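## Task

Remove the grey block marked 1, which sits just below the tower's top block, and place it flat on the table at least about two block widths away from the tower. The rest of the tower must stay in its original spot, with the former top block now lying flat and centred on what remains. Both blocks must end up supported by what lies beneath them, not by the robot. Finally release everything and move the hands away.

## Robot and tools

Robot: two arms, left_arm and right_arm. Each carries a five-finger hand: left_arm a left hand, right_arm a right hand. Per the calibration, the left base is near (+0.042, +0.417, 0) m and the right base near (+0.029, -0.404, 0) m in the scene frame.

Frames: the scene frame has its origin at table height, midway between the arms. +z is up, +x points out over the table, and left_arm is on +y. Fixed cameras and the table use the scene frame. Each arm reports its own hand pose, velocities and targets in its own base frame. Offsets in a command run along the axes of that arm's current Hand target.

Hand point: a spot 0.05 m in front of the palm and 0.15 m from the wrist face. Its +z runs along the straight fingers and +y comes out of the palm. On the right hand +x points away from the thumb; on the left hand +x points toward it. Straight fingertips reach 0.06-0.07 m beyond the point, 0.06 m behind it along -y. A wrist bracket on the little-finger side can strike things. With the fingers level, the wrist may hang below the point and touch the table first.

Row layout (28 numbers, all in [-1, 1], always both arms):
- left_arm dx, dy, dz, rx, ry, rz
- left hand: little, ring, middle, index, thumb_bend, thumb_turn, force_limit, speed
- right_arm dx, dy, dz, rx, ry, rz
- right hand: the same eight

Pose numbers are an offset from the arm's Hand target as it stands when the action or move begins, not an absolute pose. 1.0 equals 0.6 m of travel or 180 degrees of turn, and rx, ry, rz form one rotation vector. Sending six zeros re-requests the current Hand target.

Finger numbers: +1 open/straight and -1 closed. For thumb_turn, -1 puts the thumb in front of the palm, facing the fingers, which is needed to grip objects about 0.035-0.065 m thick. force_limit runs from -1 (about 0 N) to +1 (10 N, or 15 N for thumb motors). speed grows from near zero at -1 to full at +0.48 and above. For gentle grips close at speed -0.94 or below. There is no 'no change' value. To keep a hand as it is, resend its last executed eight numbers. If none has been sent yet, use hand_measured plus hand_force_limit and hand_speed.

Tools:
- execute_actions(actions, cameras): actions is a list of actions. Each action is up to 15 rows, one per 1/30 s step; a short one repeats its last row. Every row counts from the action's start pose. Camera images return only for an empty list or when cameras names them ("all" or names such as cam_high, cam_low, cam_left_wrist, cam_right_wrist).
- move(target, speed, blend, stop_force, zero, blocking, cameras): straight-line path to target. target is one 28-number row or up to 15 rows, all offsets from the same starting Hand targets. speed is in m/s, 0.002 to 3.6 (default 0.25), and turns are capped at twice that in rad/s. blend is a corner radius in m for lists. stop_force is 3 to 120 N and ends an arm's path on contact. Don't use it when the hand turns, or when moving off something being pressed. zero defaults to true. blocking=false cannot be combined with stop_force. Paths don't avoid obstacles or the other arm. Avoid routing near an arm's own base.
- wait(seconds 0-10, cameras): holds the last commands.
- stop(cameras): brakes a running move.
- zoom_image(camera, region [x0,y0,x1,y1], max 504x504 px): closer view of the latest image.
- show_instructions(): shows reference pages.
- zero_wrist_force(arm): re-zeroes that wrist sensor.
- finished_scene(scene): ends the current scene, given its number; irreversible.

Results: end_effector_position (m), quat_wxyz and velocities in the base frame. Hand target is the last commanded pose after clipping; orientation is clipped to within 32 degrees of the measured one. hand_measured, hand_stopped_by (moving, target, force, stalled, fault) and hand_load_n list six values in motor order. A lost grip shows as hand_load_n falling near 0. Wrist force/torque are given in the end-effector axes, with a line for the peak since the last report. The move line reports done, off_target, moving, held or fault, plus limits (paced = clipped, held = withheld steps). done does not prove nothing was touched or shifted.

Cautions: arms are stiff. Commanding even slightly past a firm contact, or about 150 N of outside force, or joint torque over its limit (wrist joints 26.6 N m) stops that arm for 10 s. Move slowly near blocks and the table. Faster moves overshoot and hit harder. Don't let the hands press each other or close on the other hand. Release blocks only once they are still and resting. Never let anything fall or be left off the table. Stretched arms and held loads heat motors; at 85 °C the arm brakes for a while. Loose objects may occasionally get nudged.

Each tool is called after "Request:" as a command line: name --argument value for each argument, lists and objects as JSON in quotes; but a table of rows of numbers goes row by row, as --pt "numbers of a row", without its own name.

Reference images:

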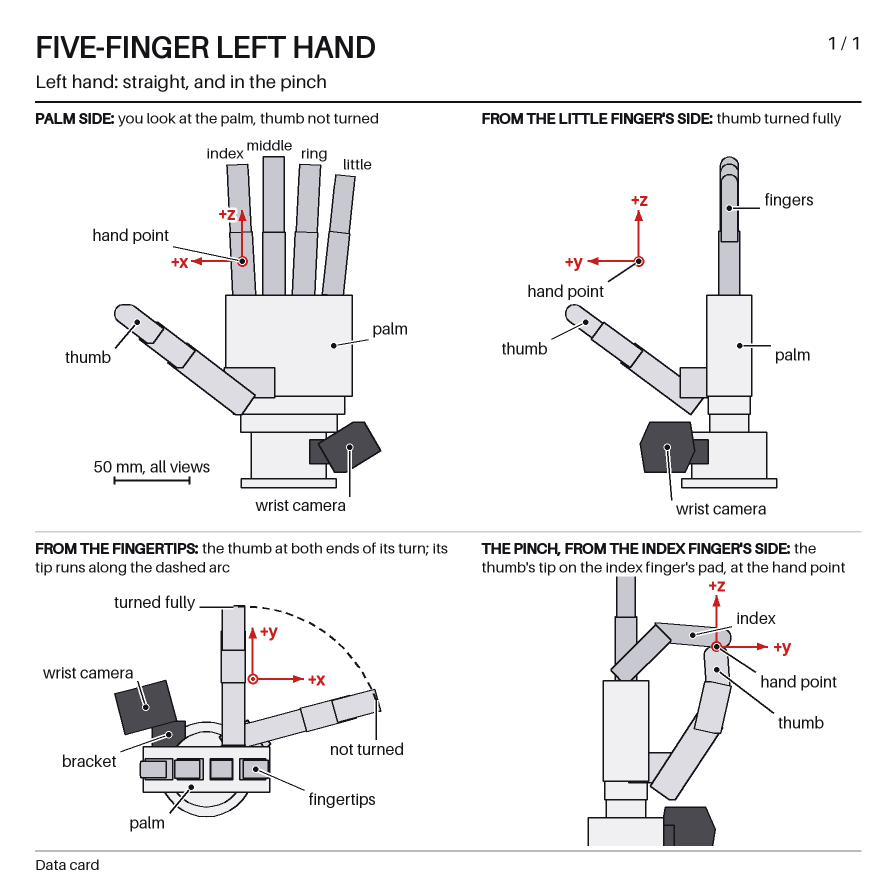

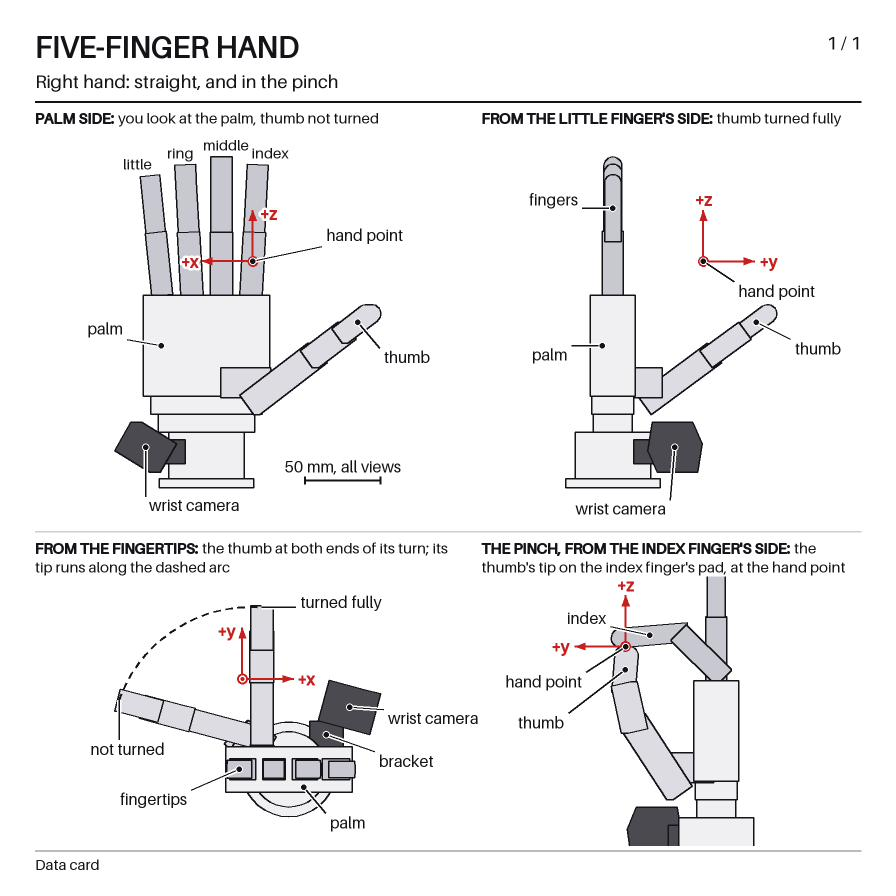

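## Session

Request:
execute_actions --actions '[]'

Request:
zoom_image --camera "cam_high" --region '[380, 130, 480, 230]'

Request:
zoom_image --camera "cam_low" --region '[490, 210, 590, 280]'

Scene clock: 0.00 s.
left_arm: end_effector_position=(+0.3623, -0.2273, +0.1162) hand_measured=(+1.000, +1.000, +1.000, +1.000, +1.000, +1.000) hand_load_n=(+0.0, +0.0, +0.0, +0.0, +0.0, +0.0) hand_stopped_by=(target, target, target, target, target, target) hand_force_limit=0.00 hand_speed=-0.80 end_effector_quat_wxyz=(-0.104, +0.976, +0.050, +0.183) | right_arm: end_effector_position=(+0.5868, -0.2740, +0.2434) hand_measured=(+1.000, +1.000, +1.000, +1.000, +1.000, +1.000) hand_load_n=(+0.0, +0.0, +0.0, +0.0, +0.0, +0.0) hand_stopped_by=(target, target, target, target, target, target) hand_force_limit=0.00 hand_speed=-0.80 end_effector_quat_wxyz=(+0.057, +0.785, +0.602, -0.133)
Joint positions: left_arm=[2.802 -1.727 -1.984 2.411 -1.9 1.174] | right_arm=[-0.509 -0.827 0.819 1.58 1.862 -0.247]
Joint velocities: within noise
Joint torques (N m): no reading
Motor temperatures (°C): left_arm=[33 36 32 39 38 42] | right_arm=[35 32 38 43 40 38]
Wrist force (N): no reading
Wrist torque (N m): no reading
Wrist force, peak (N): no reading
Hand target: left_arm +0.3623, -0.2273, +0.1162; -0.104, +0.976, +0.050, +0.183 | right_arm +0.5868, -0.2740, +0.2434; +0.057, +0.785, +0.602, -0.133

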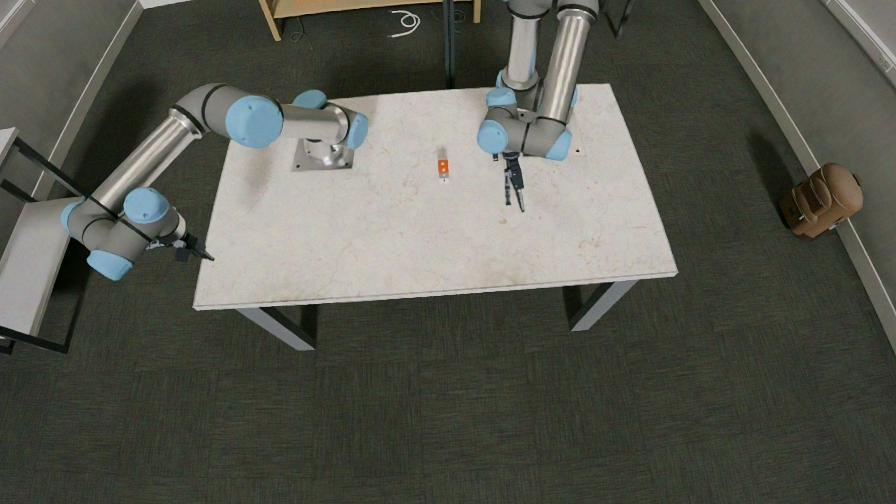

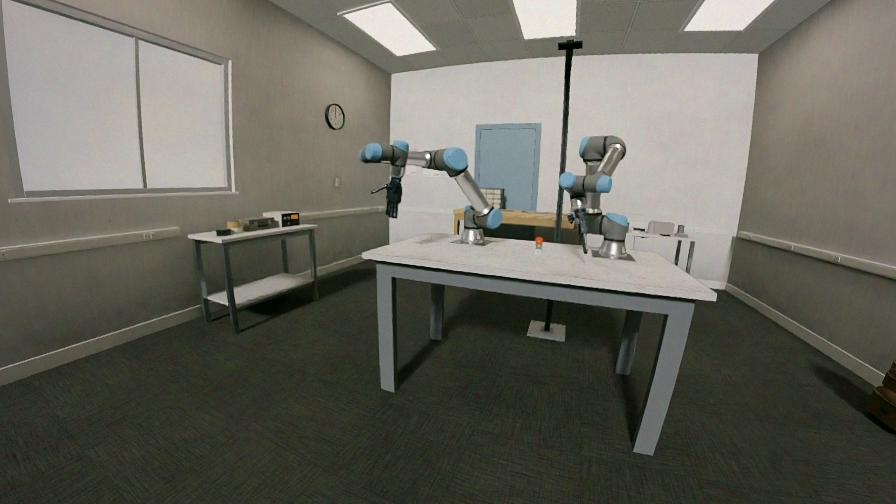

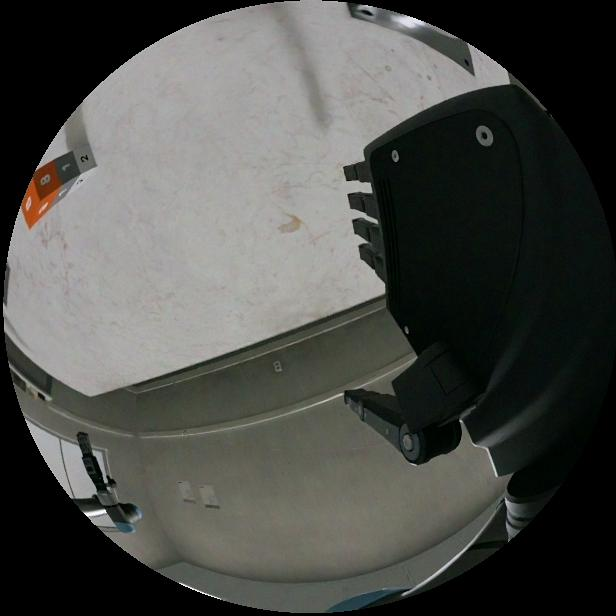

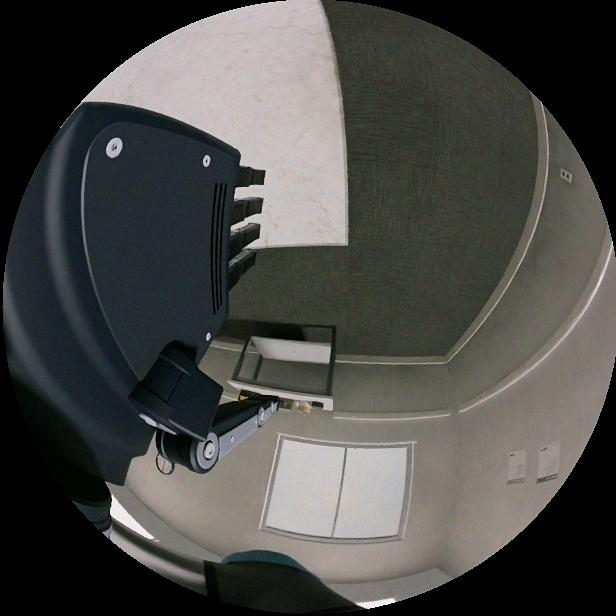

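Scaled by 5.040 from the camera's 896x504 image, which has a finer 1280x720 frame.

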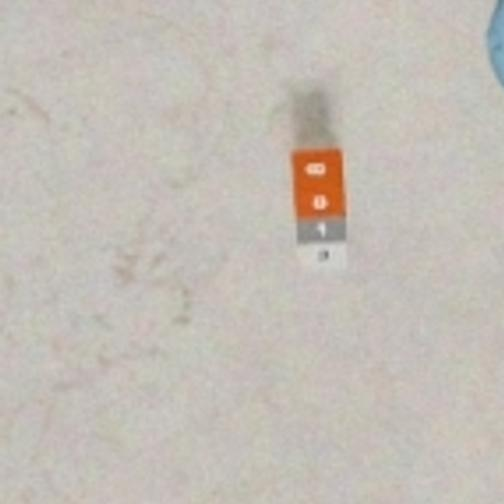

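Scaled by 5.040 from the camera's 896x504 image, which has a finer 1280x720 frame.

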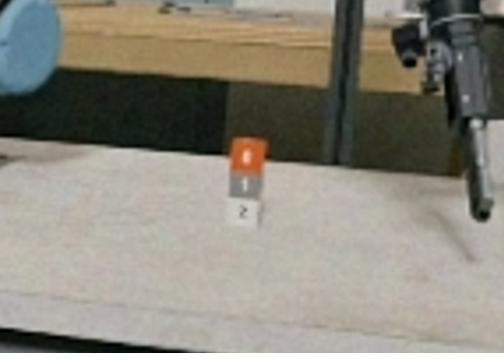

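Request:
move --pt "0.049 -0.0246 -0.1213 0 0 0 1 1 0.3 0.3 0.75 -1 -0.6 0.2 0 0 0 0 0 0 1 1 1 1 1 1 0 -0.8" --pt "-0.0035 0.0333 -0.3987 -0.168 0.554 0.764 1 1 0.3 0.3 0.75 -1 -0.6 0.2 0 0 0 0 0 0 1 1 1 1 1 1 0 -0.8" --pt "-0.2817 0.2378 -0.1872 -0.168 0.554 0.764 1 1 0.3 0.3 0.75 -1 -0.6 0.2 0 0 0 0 0 0 1 1 1 1 1 1 0 -0.8" --speed '[0.3,0.6,0.3]' --blend '[0.03,0.04,0]' --cameras '["cam_low","cam_left_wrist"]'

Request:
zoom_image --camera "cam_low" --region '[510, 210, 570, 270]'

Request:
zoom_image --camera "cam_left_wrist" --region '[180, 200, 380, 400]'

Scene clock: 35.53 s.
left_arm: end_effector_position=(+0.1858, -0.4011, +0.1304) hand_measured=(+1.000, +1.000, +0.300, +0.300, +0.750, -1.000) hand_load_n=(+0.0, +0.0, +0.0, +0.0, +0.0, +0.5) hand_stopped_by=(target, target, target, target, target, target) hand_force_limit=-0.60 hand_speed=0.20 end_effector_quat_wxyz=(+0.010, -0.016, +0.865, -0.501) | right_arm: end_effector_position=(+0.5868, -0.2740, +0.2434) hand_measured=(+1.000, +1.000, +1.000, +1.000, +1.000, +1.000) hand_load_n=(+0.0, +0.0, +0.0, +0.0, +0.0, +0.0) hand_stopped_by=(target, target, target, target, target, target) hand_force_limit=0.00 hand_speed=-0.80 end_effector_quat_wxyz=(+0.057, +0.785, +0.602, -0.133)
Joint positions: left_arm=[2.811 -1.644 -2.113 2.749 -0.628 4.052] | right_arm=[-0.509 -0.827 0.819 1.58 1.862 -0.247]
Joint torques (N m): left_arm=[-9.13 35.76 6.8 -0.01 -1.52 -2.47] | right_arm=[-0.2 -48.53 -17.37 2.36 0.55 0.19]
Wrist force (N): left_arm=[-1.3 -0.6 -0.8] | right_arm=[0.3 -0.1 0.0]
Wrist torque (N m): left_arm=[0.01 0.19 0.14] | right_arm=[-0.02 -0.05 0.02]
Wrist force, peak (N): left_arm=[-2.3 -1.5 -0.9] | right_arm=[0.6 0.1 0.1]
Hand target: left_arm +0.1858, -0.4011, +0.1303; +0.010, -0.016, +0.865, -0.501 | right_arm +0.5868, -0.2740, +0.2434; +0.057, +0.785, +0.602, -0.133
Off the commanded pose: left_arm 0.000 m, 0 deg | right_arm 0.000 m, 0 deg.
move: done
Images, in order (width x height): cam_low 896x504, cam_left_wrist 616x616.

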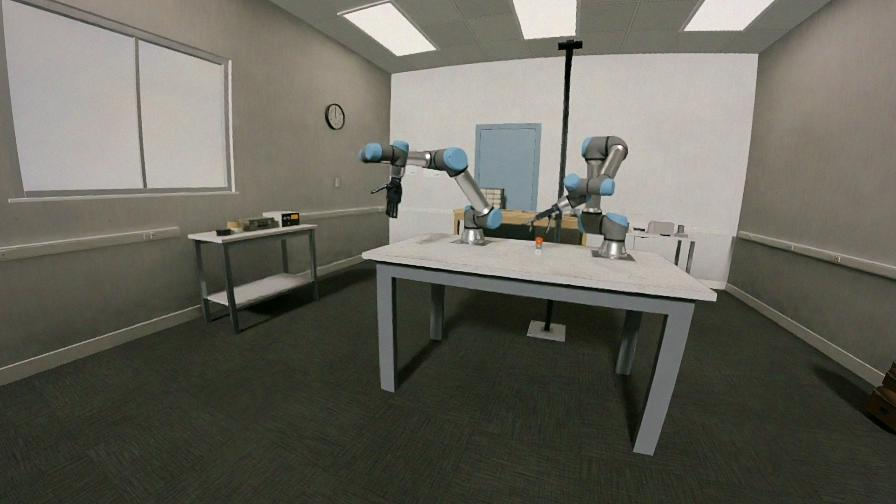

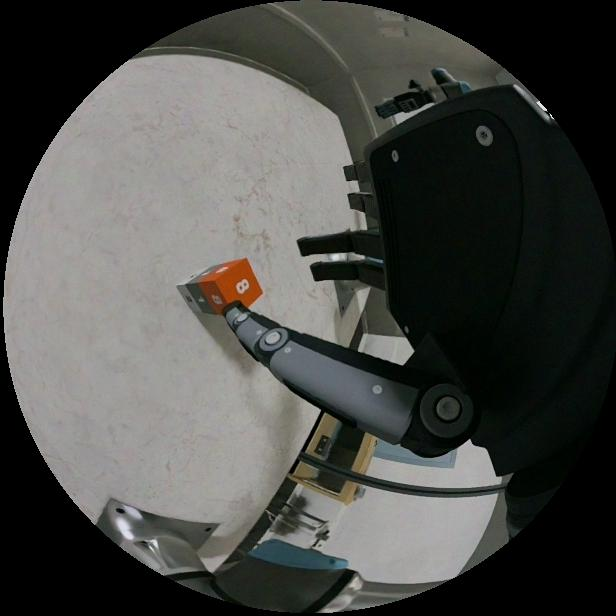

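Scaled by 8.400 from the camera's 896x504 image, which has a finer 1280x720 frame.

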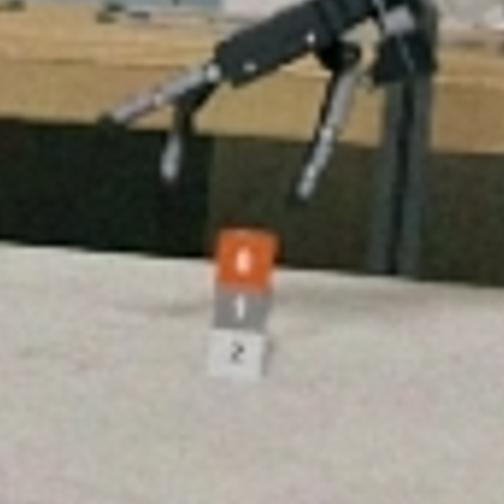

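Scaled by 2.520 from the camera's 616x616 image, which has a finer 880x880 frame.

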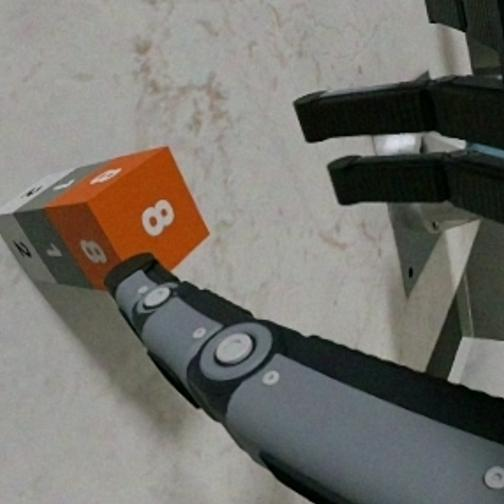

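Request:
move --target '[0,0.0694,0.0362,0,0,0,1,1,0.3,0.3,0.75,-1,-0.6,0.2,0,0,0,0,0,0,1,1,1,1,1,1,0,-0.8]' --speed 0.1 --cameras '["cam_low","cam_left_wrist"]'

Request:
zoom_image --camera "cam_low" --region '[510, 210, 570, 270]'

Request:
zoom_image --camera "cam_left_wrist" --region '[180, 200, 380, 400]'

Scene clock: 48.07 s.
left_arm: end_effector_position=(+0.1858, -0.3993, +0.0835) hand_measured=(+1.000, +1.000, +0.300, +0.300, +0.750, -1.000) hand_load_n=(+0.0, -0.5, +0.0, +0.0, +0.0, +0.5) hand_stopped_by=(target, target, target, target, target, target) hand_force_limit=-0.60 hand_speed=0.20 end_effector_quat_wxyz=(+0.010, -0.016, +0.865, -0.501) | right_arm: end_effector_position=(+0.5868, -0.2740, +0.2434) hand_measured=(+1.000, +1.000, +1.000, +1.000, +1.000, +1.000) hand_load_n=(+0.0, +0.0, +0.0, +0.0, +0.0, +0.0) hand_stopped_by=(target, target, target, target, target, target) hand_force_limit=0.00 hand_speed=-0.80 end_effector_quat_wxyz=(+0.057, +0.785, +0.602, -0.133)
Joint positions: left_arm=[2.817 -1.726 -2.174 2.885 -0.625 4.061] | right_arm=[-0.509 -0.827 0.819 1.58 1.862 -0.247]
Joint torques (N m): left_arm=[-8.26 9.47 3.88 0.13 0.82 -2.54] | right_arm=[-0.51 -49.02 -16.91 2.39 0.34 0.26]
Wrist force (N): left_arm=[-2.1 -0.8 -0.1] | right_arm=[0.4 0.0 0.2]
Wrist torque (N m): left_arm=[-0.06 0.30 0.08] | right_arm=[-0.01 -0.07 0.03]
Wrist force, peak (N): left_arm=[-2.1 -0.8 -0.1] | right_arm=[0.5 -0.1 0.3]
Hand target: left_arm +0.1858, -0.3993, +0.0834; +0.010, -0.016, +0.865, -0.501 | right_arm +0.5868, -0.2740, +0.2434; +0.057, +0.785, +0.602, -0.133
Off the commanded pose: left_arm 0.000 m, 0 deg | right_arm 0.000 m, 0 deg.
move: done
Images, in order (width x height): cam_low 896x504, cam_left_wrist 616x616.

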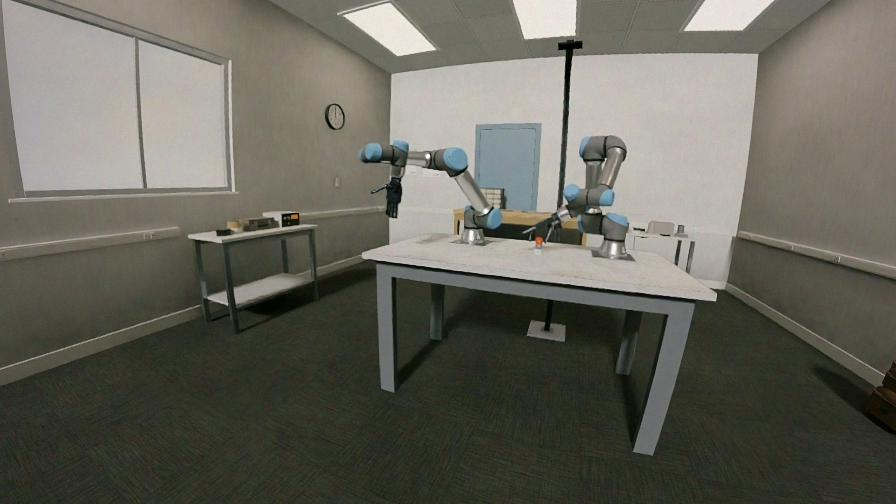

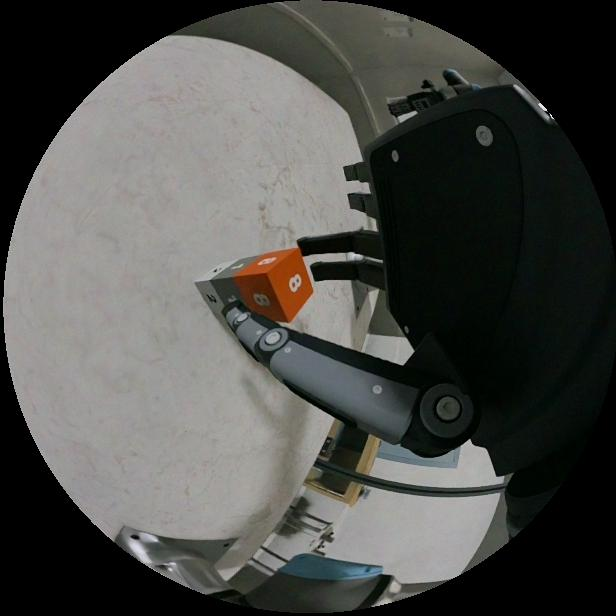

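Scaled by 8.400 from the camera's 896x504 image, which has a finer 1280x720 frame.

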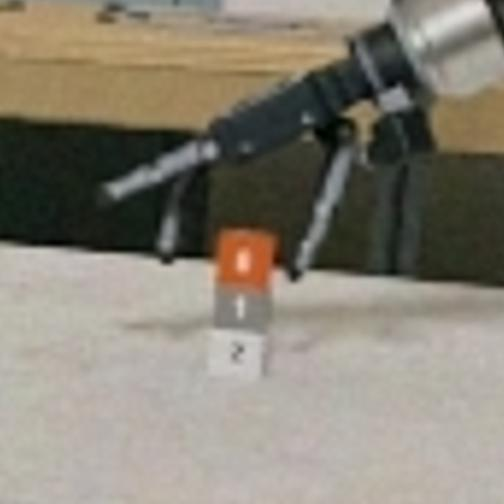

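Scaled by 2.520 from the camera's 616x616 image, which has a finer 880x880 frame.

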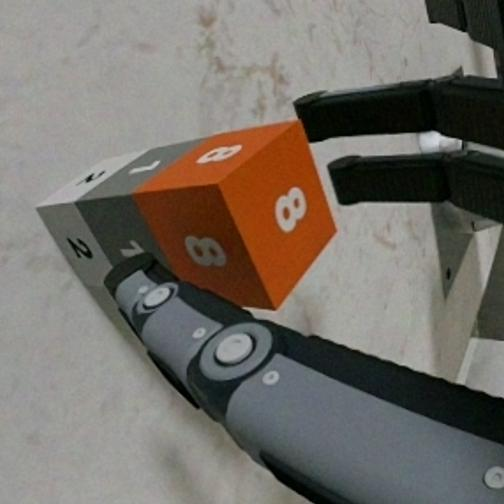

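Request:
zoom_image --camera "cam_low" --region '[525, 230, 555, 260]'

Scaled by 16.800 from the camera's 896x504 image, which has a finer 1280x720 frame.

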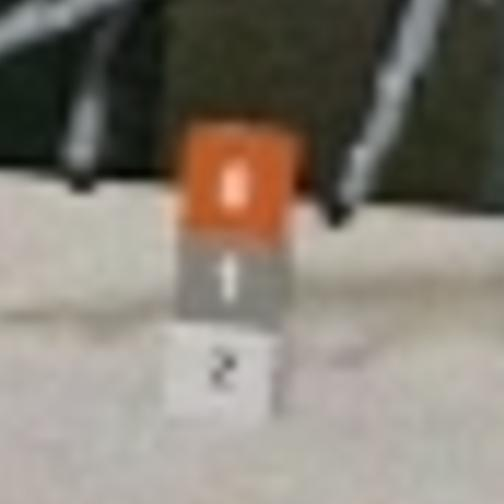

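Request:
move --target '[0,0.0044,-0.0042,0,0,0,1,1,0.3,0.3,0.75,-1,-0.6,0.2,0,0,0,0,0,0,1,1,1,1,1,1,0,-0.8]' --speed 0.1 --cameras '["cam_low","cam_left_wrist"]'

Request:
zoom_image --camera "cam_low" --region '[510, 210, 570, 270]'

Request:
zoom_image --camera "cam_left_wrist" --region '[180, 200, 380, 400]'

Scene clock: 111.23 s.
left_arm: end_effector_position=(+0.1857, -0.3958, +0.0824) hand_measured=(+1.000, +1.000, +0.300, +0.300, +0.750, -1.000) hand_load_n=(+0.0, -0.5, +0.0, +0.0, +0.0, +0.5) hand_stopped_by=(target, target, target, target, target, target) hand_force_limit=-0.60 hand_speed=0.20 end_effector_quat_wxyz=(+0.010, -0.016, +0.865, -0.501) | right_arm: end_effector_position=(+0.5868, -0.2740, +0.2434) hand_measured=(+1.000, +1.000, +1.000, +1.000, +1.000, +1.000) hand_load_n=(+0.0, +0.0, +0.0, +0.0, +0.0, +0.0) hand_stopped_by=(target, target, target, target, target, target) hand_force_limit=0.00 hand_speed=-0.80 end_effector_quat_wxyz=(+0.057, +0.785, +0.602, -0.133)
Joint positions: left_arm=[2.829 -1.726 -2.182 2.878 -0.618 4.079] | right_arm=[-0.509 -0.827 0.819 1.58 1.862 -0.247]
Joint torques (N m): left_arm=[7.4 8.18 5.83 -3.11 3.26 2.19] | right_arm=[-0.38 -50.39 -17.05 2.39 0.38 0.25]
Wrist force (N): left_arm=[-1.7 -0.6 0.2] | right_arm=[0.3 0.0 -0.1]
Wrist torque (N m): left_arm=[-0.05 0.25 -0.06] | right_arm=[-0.01 -0.04 0.01]
Wrist force, peak (N): left_arm=[-2.3 -0.5 0.1] | right_arm=[0.5 0.1 0.2]
Hand target: left_arm +0.1857, -0.3958, +0.0824; +0.010, -0.016, +0.865, -0.501 | right_arm +0.5868, -0.2740, +0.2434; +0.057, +0.785, +0.602, -0.133
Off the commanded pose: left_arm 0.000 m, 0 deg | right_arm 0.000 m, 0 deg.
move: done
Images, in order (width x height): cam_low 896x504, cam_left_wrist 616x616.

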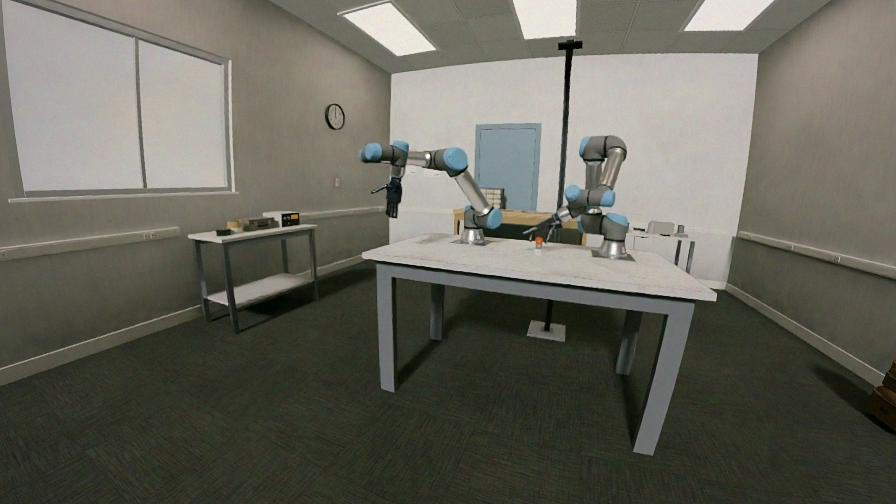

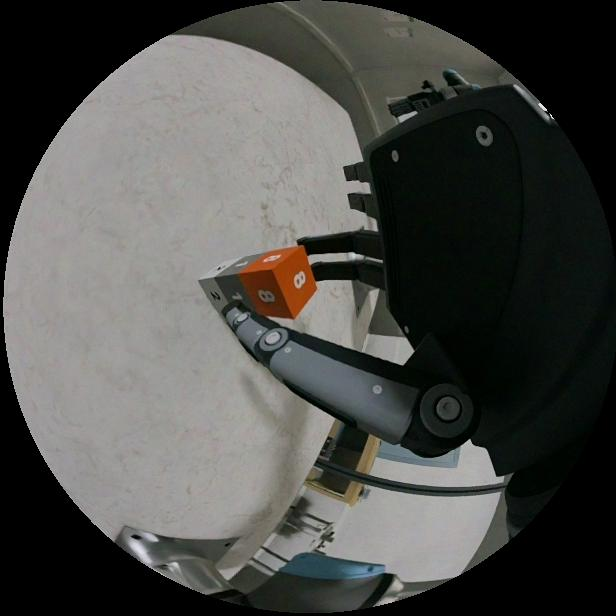

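Scaled by 8.400 from the camera's 896x504 image, which has a finer 1280x720 frame.

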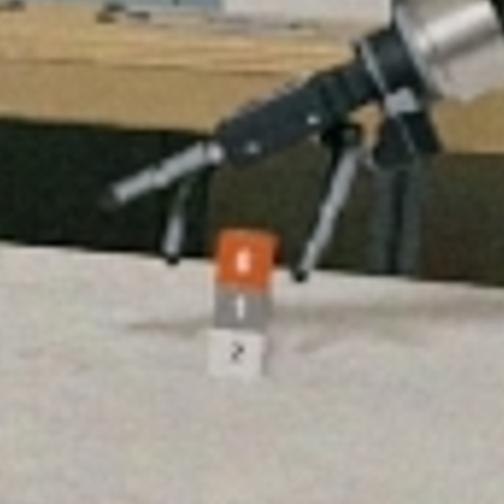

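Scaled by 2.520 from the camera's 616x616 image, which has a finer 880x880 frame.

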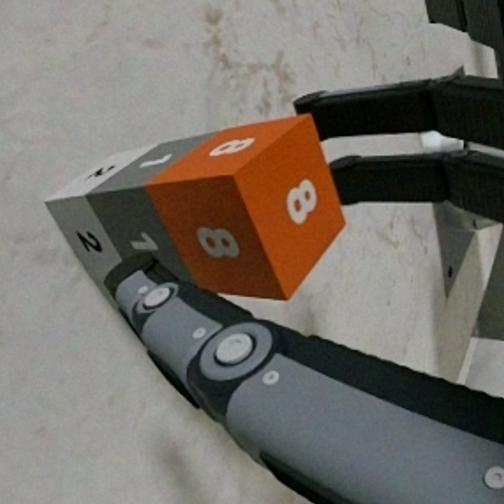

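Request:
move --target '[0,0,0,0,0,0,1,1,0.3,0.3,0.5,-1,-0.6,-0.7,0,0,0,0,0,0,1,1,1,1,1,1,0,-0.8]' --speed 0.1 --cameras '["cam_low","cam_left_wrist"]'

Request:
zoom_image --camera "cam_low" --region '[510, 210, 570, 270]'

Request:
zoom_image --camera "cam_low" --region '[525, 230, 555, 260]'

Scene clock: 122.63 s.
left_arm: end_effector_position=(+0.1857, -0.3958, +0.0824) hand_measured=(+1.000, +1.000, +0.300, +0.300, +0.500, -1.000) hand_load_n=(+0.0, +0.0, +0.0, +0.0, +0.5, +0.0) hand_stopped_by=(target, target, target, target, target, target) hand_force_limit=-0.60 hand_speed=-0.70 end_effector_quat_wxyz=(+0.010, -0.016, +0.865, -0.501) | right_arm: end_effector_position=(+0.5868, -0.2740, +0.2434) hand_measured=(+1.000, +1.000, +1.000, +1.000, +1.000, +1.000) hand_load_n=(+0.0, +0.0, +0.0, +0.0, +0.0, +0.0) hand_stopped_by=(target, target, target, target, target, target) hand_force_limit=0.00 hand_speed=-0.80 end_effector_quat_wxyz=(+0.057, +0.785, +0.602, -0.133)
Joint positions: left_arm=[2.83 -1.726 -2.182 2.878 -0.618 4.079] | right_arm=[-0.509 -0.827 0.819 1.58 1.862 -0.247]
Joint torques (N m): left_arm=[8.15 8.17 5.27 -3.2 3.1 2.32] | right_arm=[-0.05 -49.02 -17.39 2.4 0.45 0.62]
Wrist force (N): left_arm=[-2.1 -0.8 -0.2] | right_arm=[0.2 0.0 0.0]
Wrist torque (N m): left_arm=[-0.06 0.29 -0.08] | right_arm=[-0.01 -0.03 0.02]
Wrist force, peak (N): left_arm=[-2.3 -0.6 -0.4] | right_arm=[0.5 -0.2 0.1]
Hand target: left_arm +0.1857, -0.3958, +0.0824; +0.010, -0.016, +0.865, -0.501 | right_arm +0.5868, -0.2740, +0.2434; +0.057, +0.785, +0.602, -0.133
Off the commanded pose: left_arm 0.000 m, 0 deg | right_arm 0.000 m, 0 deg.
move: done
Images, in order (width x height): cam_low 896x504, cam_left_wrist 616x616.

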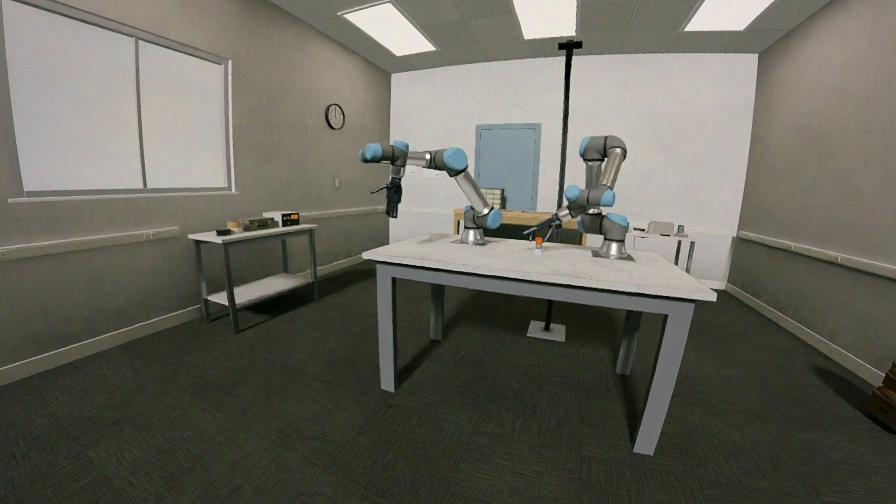

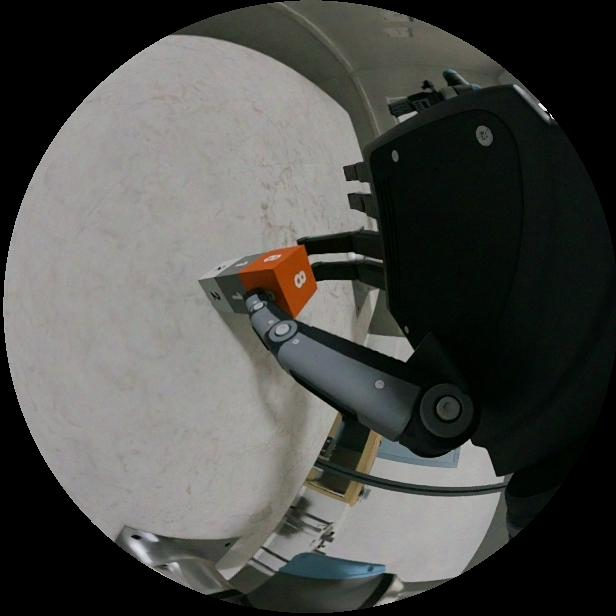

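Scaled by 8.400 from the camera's 896x504 image, which has a finer 1280x720 frame.

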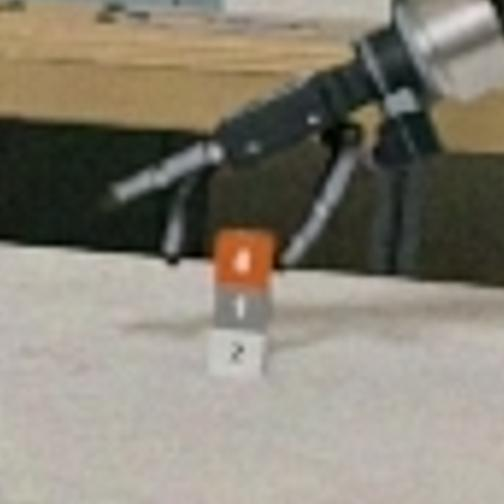

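Scaled by 16.800 from the camera's 896x504 image, which has a finer 1280x720 frame.

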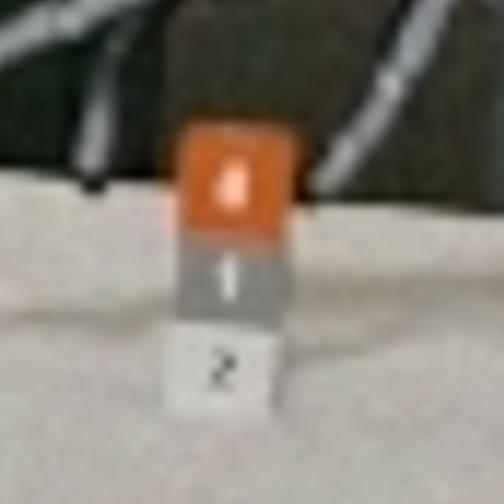

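Request:
move --target '[0,0,0,0,0,0,1,1,-0.3,-0.3,0.5,-1,-0.6,-0.88,0,0,0,0,0,0,1,1,1,1,1,1,0,-0.8]' --speed 0.1 --cameras '["cam_low","cam_left_wrist"]'

Request:
zoom_image --camera "cam_low" --region '[525, 230, 555, 260]'

Request:
zoom_image --camera "cam_left_wrist" --region '[180, 200, 380, 400]'

Scene clock: 130.20 s.
left_arm: end_effector_position=(+0.1857, -0.3958, +0.0824) hand_measured=(+1.000, +1.000, +0.022, +0.000, +0.500, -1.000) hand_load_n=(+0.0, +0.0, +1.5, +2.0, +2.5, +0.0) hand_stopped_by=(target, target, force, force, target, target) hand_force_limit=-0.60 hand_speed=-0.88 end_effector_quat_wxyz=(+0.010, -0.016, +0.865, -0.501) | right_arm: end_effector_position=(+0.5868, -0.2740, +0.2434) hand_measured=(+1.000, +1.000, +1.000, +1.000, +1.000, +1.000) hand_load_n=(+0.0, +0.0, +0.0, +0.0, +0.0, +0.0) hand_stopped_by=(target, target, target, target, target, target) hand_force_limit=0.00 hand_speed=-0.80 end_effector_quat_wxyz=(+0.057, +0.785, +0.602, -0.133)
Joint positions: left_arm=[2.83 -1.726 -2.182 2.878 -0.618 4.079] | right_arm=[-0.509 -0.827 0.819 1.58 1.862 -0.247]
Joint torques (N m): left_arm=[7.91 8.91 7.55 -3.06 2.69 2.24] | right_arm=[0.22 -49.32 -16.85 2.49 0.5 0.51]
Wrist force (N): left_arm=[-1.6 -2.5 -0.6] | right_arm=[0.2 0.1 0.1]
Wrist torque (N m): left_arm=[-0.12 0.24 -0.03] | right_arm=[0.00 -0.04 0.01]
Wrist force, peak (N): left_arm=[-1.5 -3.0 -1.2] | right_arm=[0.5 -0.2 -0.1]
Hand target: left_arm +0.1857, -0.3958, +0.0824; +0.010, -0.016, +0.865, -0.501 | right_arm +0.5868, -0.2740, +0.2434; +0.057, +0.785, +0.602, -0.133
Off the commanded pose: left_arm 0.000 m, 0 deg | right_arm 0.000 m, 0 deg.
move: done
Images, in order (width x height): cam_low 896x504, cam_left_wrist 616x616.

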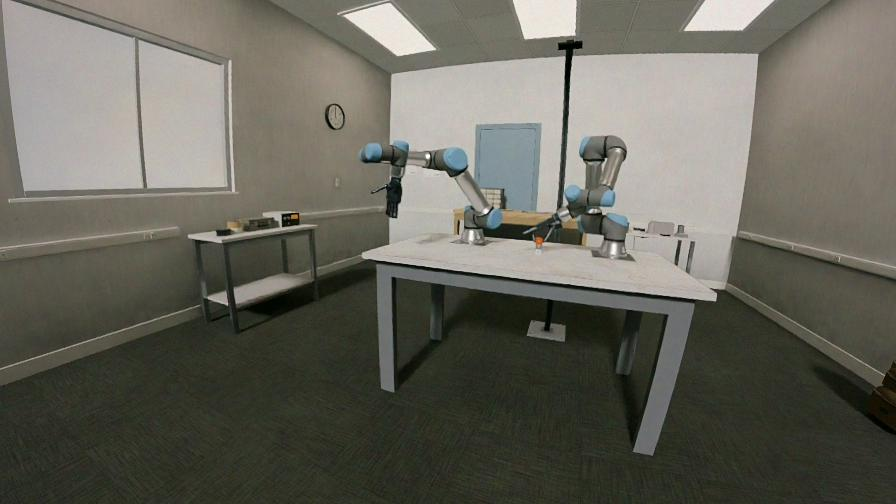

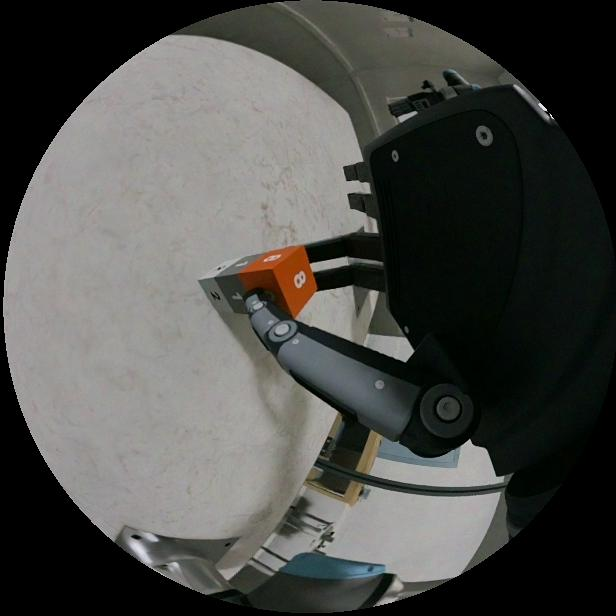

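Scaled by 16.800 from the camera's 896x504 image, which has a finer 1280x720 frame.

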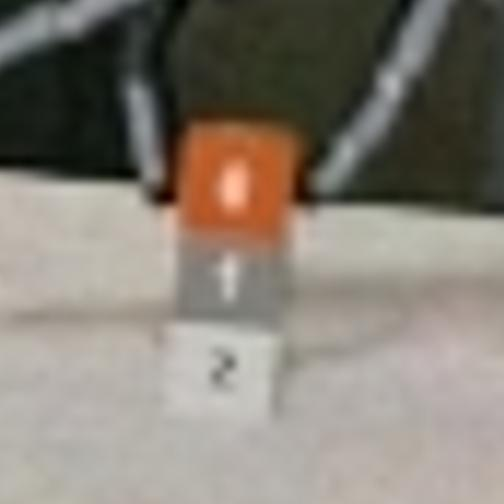

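Scaled by 2.520 from the camera's 616x616 image, which has a finer 880x880 frame.

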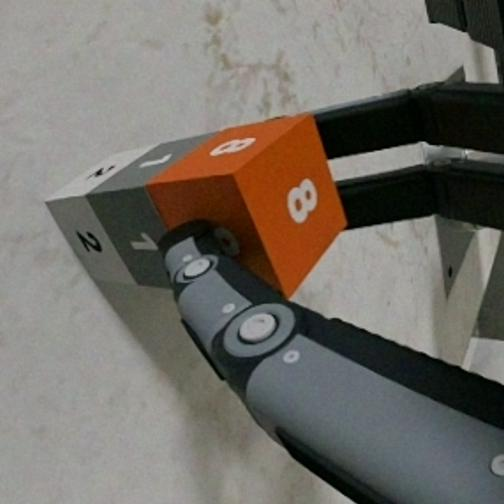

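Request:
move --pt "0 -0.0577 -0.0333 0 0 0 1 1 -0.3 -0.3 0.5 -1 -0.6 -0.88 0 0 0 0 0 0 1 1 1 1 1 1 0 -0.8" --pt "-0.2 -0.0577 -0.0333 0 0 0 1 1 -0.3 -0.3 0.5 -1 -0.6 -0.88 0 0 0 0 0 0 1 1 1 1 1 1 0 -0.8" --pt "-0.2 0.0758 0.0438 0 0 0 1 1 -0.3 -0.3 0.5 -1 -0.6 -0.88 0 0 0 0 0 0 1 1 1 1 1 1 0 -0.8" --speed 0.15 --blend '[0.015,0.02,0]' --cameras '["cam_low","cam_left_wrist"]'

Request:
zoom_image --camera "cam_low" --region '[510, 210, 570, 270]'

Scene clock: 139.47 s.
left_arm: end_effector_position=(+0.3057, -0.3914, +0.0301) hand_measured=(+1.000, +1.000, +0.022, +0.000, +0.500, -1.000) hand_load_n=(+0.0, -0.5, +1.0, +1.5, +3.0, -0.5) hand_stopped_by=(target, target, force, force, target, target) hand_force_limit=-0.60 hand_speed=-0.88 end_effector_quat_wxyz=(+0.010, -0.016, +0.865, -0.501) | right_arm: end_effector_position=(+0.5868, -0.2740, +0.2434) hand_measured=(+1.000, +1.000, +1.000, +1.000, +1.000, +1.000) hand_load_n=(+0.0, +0.5, +0.0, +0.0, +0.0, +0.0) hand_stopped_by=(target, target, target, target, target, target) hand_force_limit=0.00 hand_speed=-0.80 end_effector_quat_wxyz=(+0.057, +0.785, +0.602, -0.133)
Joint positions: left_arm=[2.94 -2.05 -1.941 2.814 -0.568 4.256] | right_arm=[-0.509 -0.827 0.819 1.58 1.862 -0.247]
Joint torques (N m): left_arm=[-8.93 21.4 2.84 -0.31 -1.42 -2.29] | right_arm=[1.1 -50.45 -16.12 2.43 0.46 0.45]
Wrist force (N): left_arm=[-1.7 -0.9 -0.3] | right_arm=[0.4 0.1 0.1]
Wrist torque (N m): left_arm=[-0.08 0.24 0.14] | right_arm=[0.01 -0.06 0.03]
Wrist force, peak (N): left_arm=[-1.9 -2.7 -1.2] | right_arm=[0.5 -0.1 0.1]
Hand target: left_arm +0.3057, -0.3914, +0.0300; +0.010, -0.016, +0.865, -0.501 | right_arm +0.5868, -0.2740, +0.2434; +0.057, +0.785, +0.602, -0.133
Off the commanded pose: left_arm 0.000 m, 0 deg | right_arm 0.000 m, 0 deg.
move: done
Images, in order (width x height): cam_low 896x504, cam_left_wrist 616x616.

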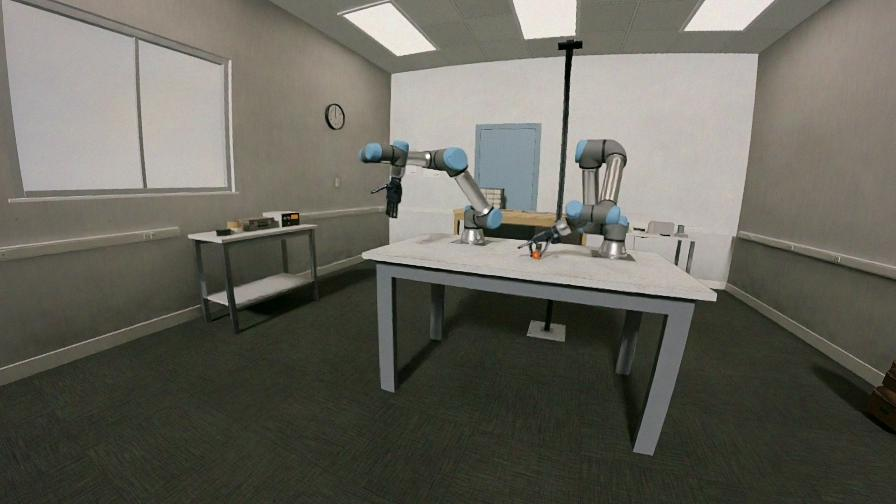

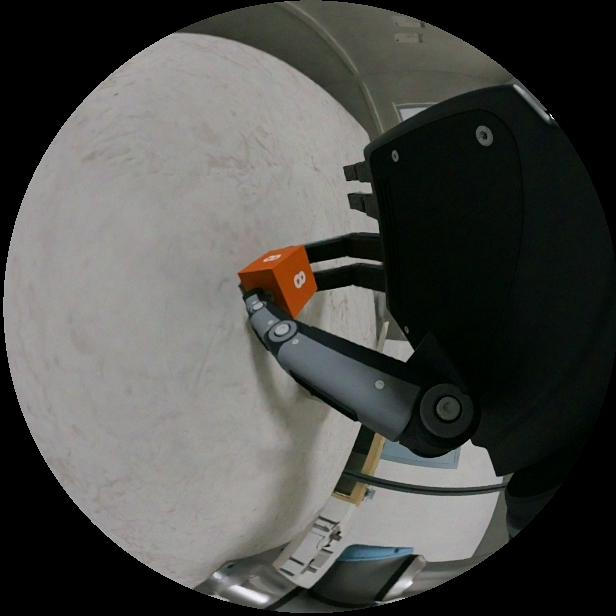

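Scaled by 8.400 from the camera's 896x504 image, which has a finer 1280x720 frame.

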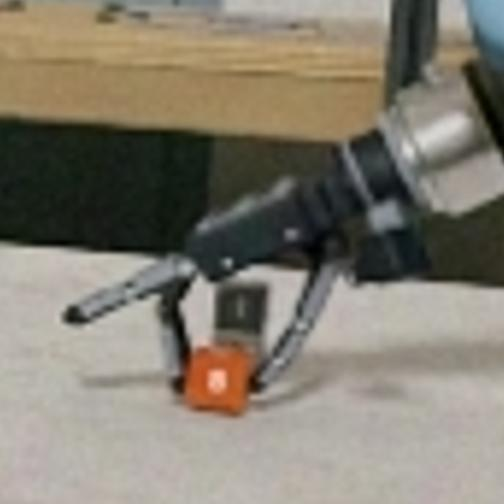

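Request:
move --target '[0,0.0217,0.0125,0,0,0,1,1,-0.3,-0.3,0.5,-1,-0.6,-0.88,0,0,0,0,0,0,1,1,1,1,1,1,0,-0.8]' --speed 0.015 --stop_force 3

Scene clock: 143.73 s.
left_arm: end_effector_position=(+0.3057, -0.3914, +0.0247) hand_measured=(+1.000, +1.000, +0.022, +0.000, +0.500, -1.000) hand_load_n=(+0.0, +0.0, +1.0, +1.5, +3.0, -0.5) hand_stopped_by=(target, target, force, force, target, target) hand_force_limit=-0.60 hand_speed=-0.88 end_effector_quat_wxyz=(+0.010, -0.016, +0.865, -0.501) | right_arm: end_effector_position=(+0.5868, -0.2740, +0.2434) hand_measured=(+1.000, +1.000, +1.000, +1.000, +1.000, +1.000) hand_load_n=(+0.0, +0.0, +0.0, +0.0, -0.5, +0.0) hand_stopped_by=(target, target, target, target, target, target) hand_force_limit=0.00 hand_speed=-0.80 end_effector_quat_wxyz=(+0.057, +0.785, +0.602, -0.133)
Joint positions: left_arm=[2.94 -2.061 -1.943 2.827 -0.568 4.256] | right_arm=[-0.509 -0.827 0.819 1.58 1.862 -0.247]
Joint torques (N m): left_arm=[-6.38 50.74 18.12 -3.51 -1.22 -1.4] | right_arm=[1.33 -49.3 -16.72 2.41 0.56 0.75]
Wrist force (N): left_arm=[-1.6 -0.6 0.1] | right_arm=[0.4 0.0 0.0]
Wrist torque (N m): left_arm=[-0.07 0.24 0.15] | right_arm=[-0.01 -0.05 0.02]
Wrist force, peak (N): left_arm=[-1.7 -3.0 -1.1] | right_arm=[0.6 -0.1 0.2]
Hand target: left_arm +0.3057, -0.3914, +0.0247; +0.010, -0.016, +0.865, -0.501 (not the last commanded pose) | right_arm +0.5868, -0.2740, +0.2434; +0.057, +0.785, +0.602, -0.133
Off the commanded pose: left_arm 0.010 m, 0 deg | right_arm 0.000 m, 0 deg.
move: contact (left_arm)


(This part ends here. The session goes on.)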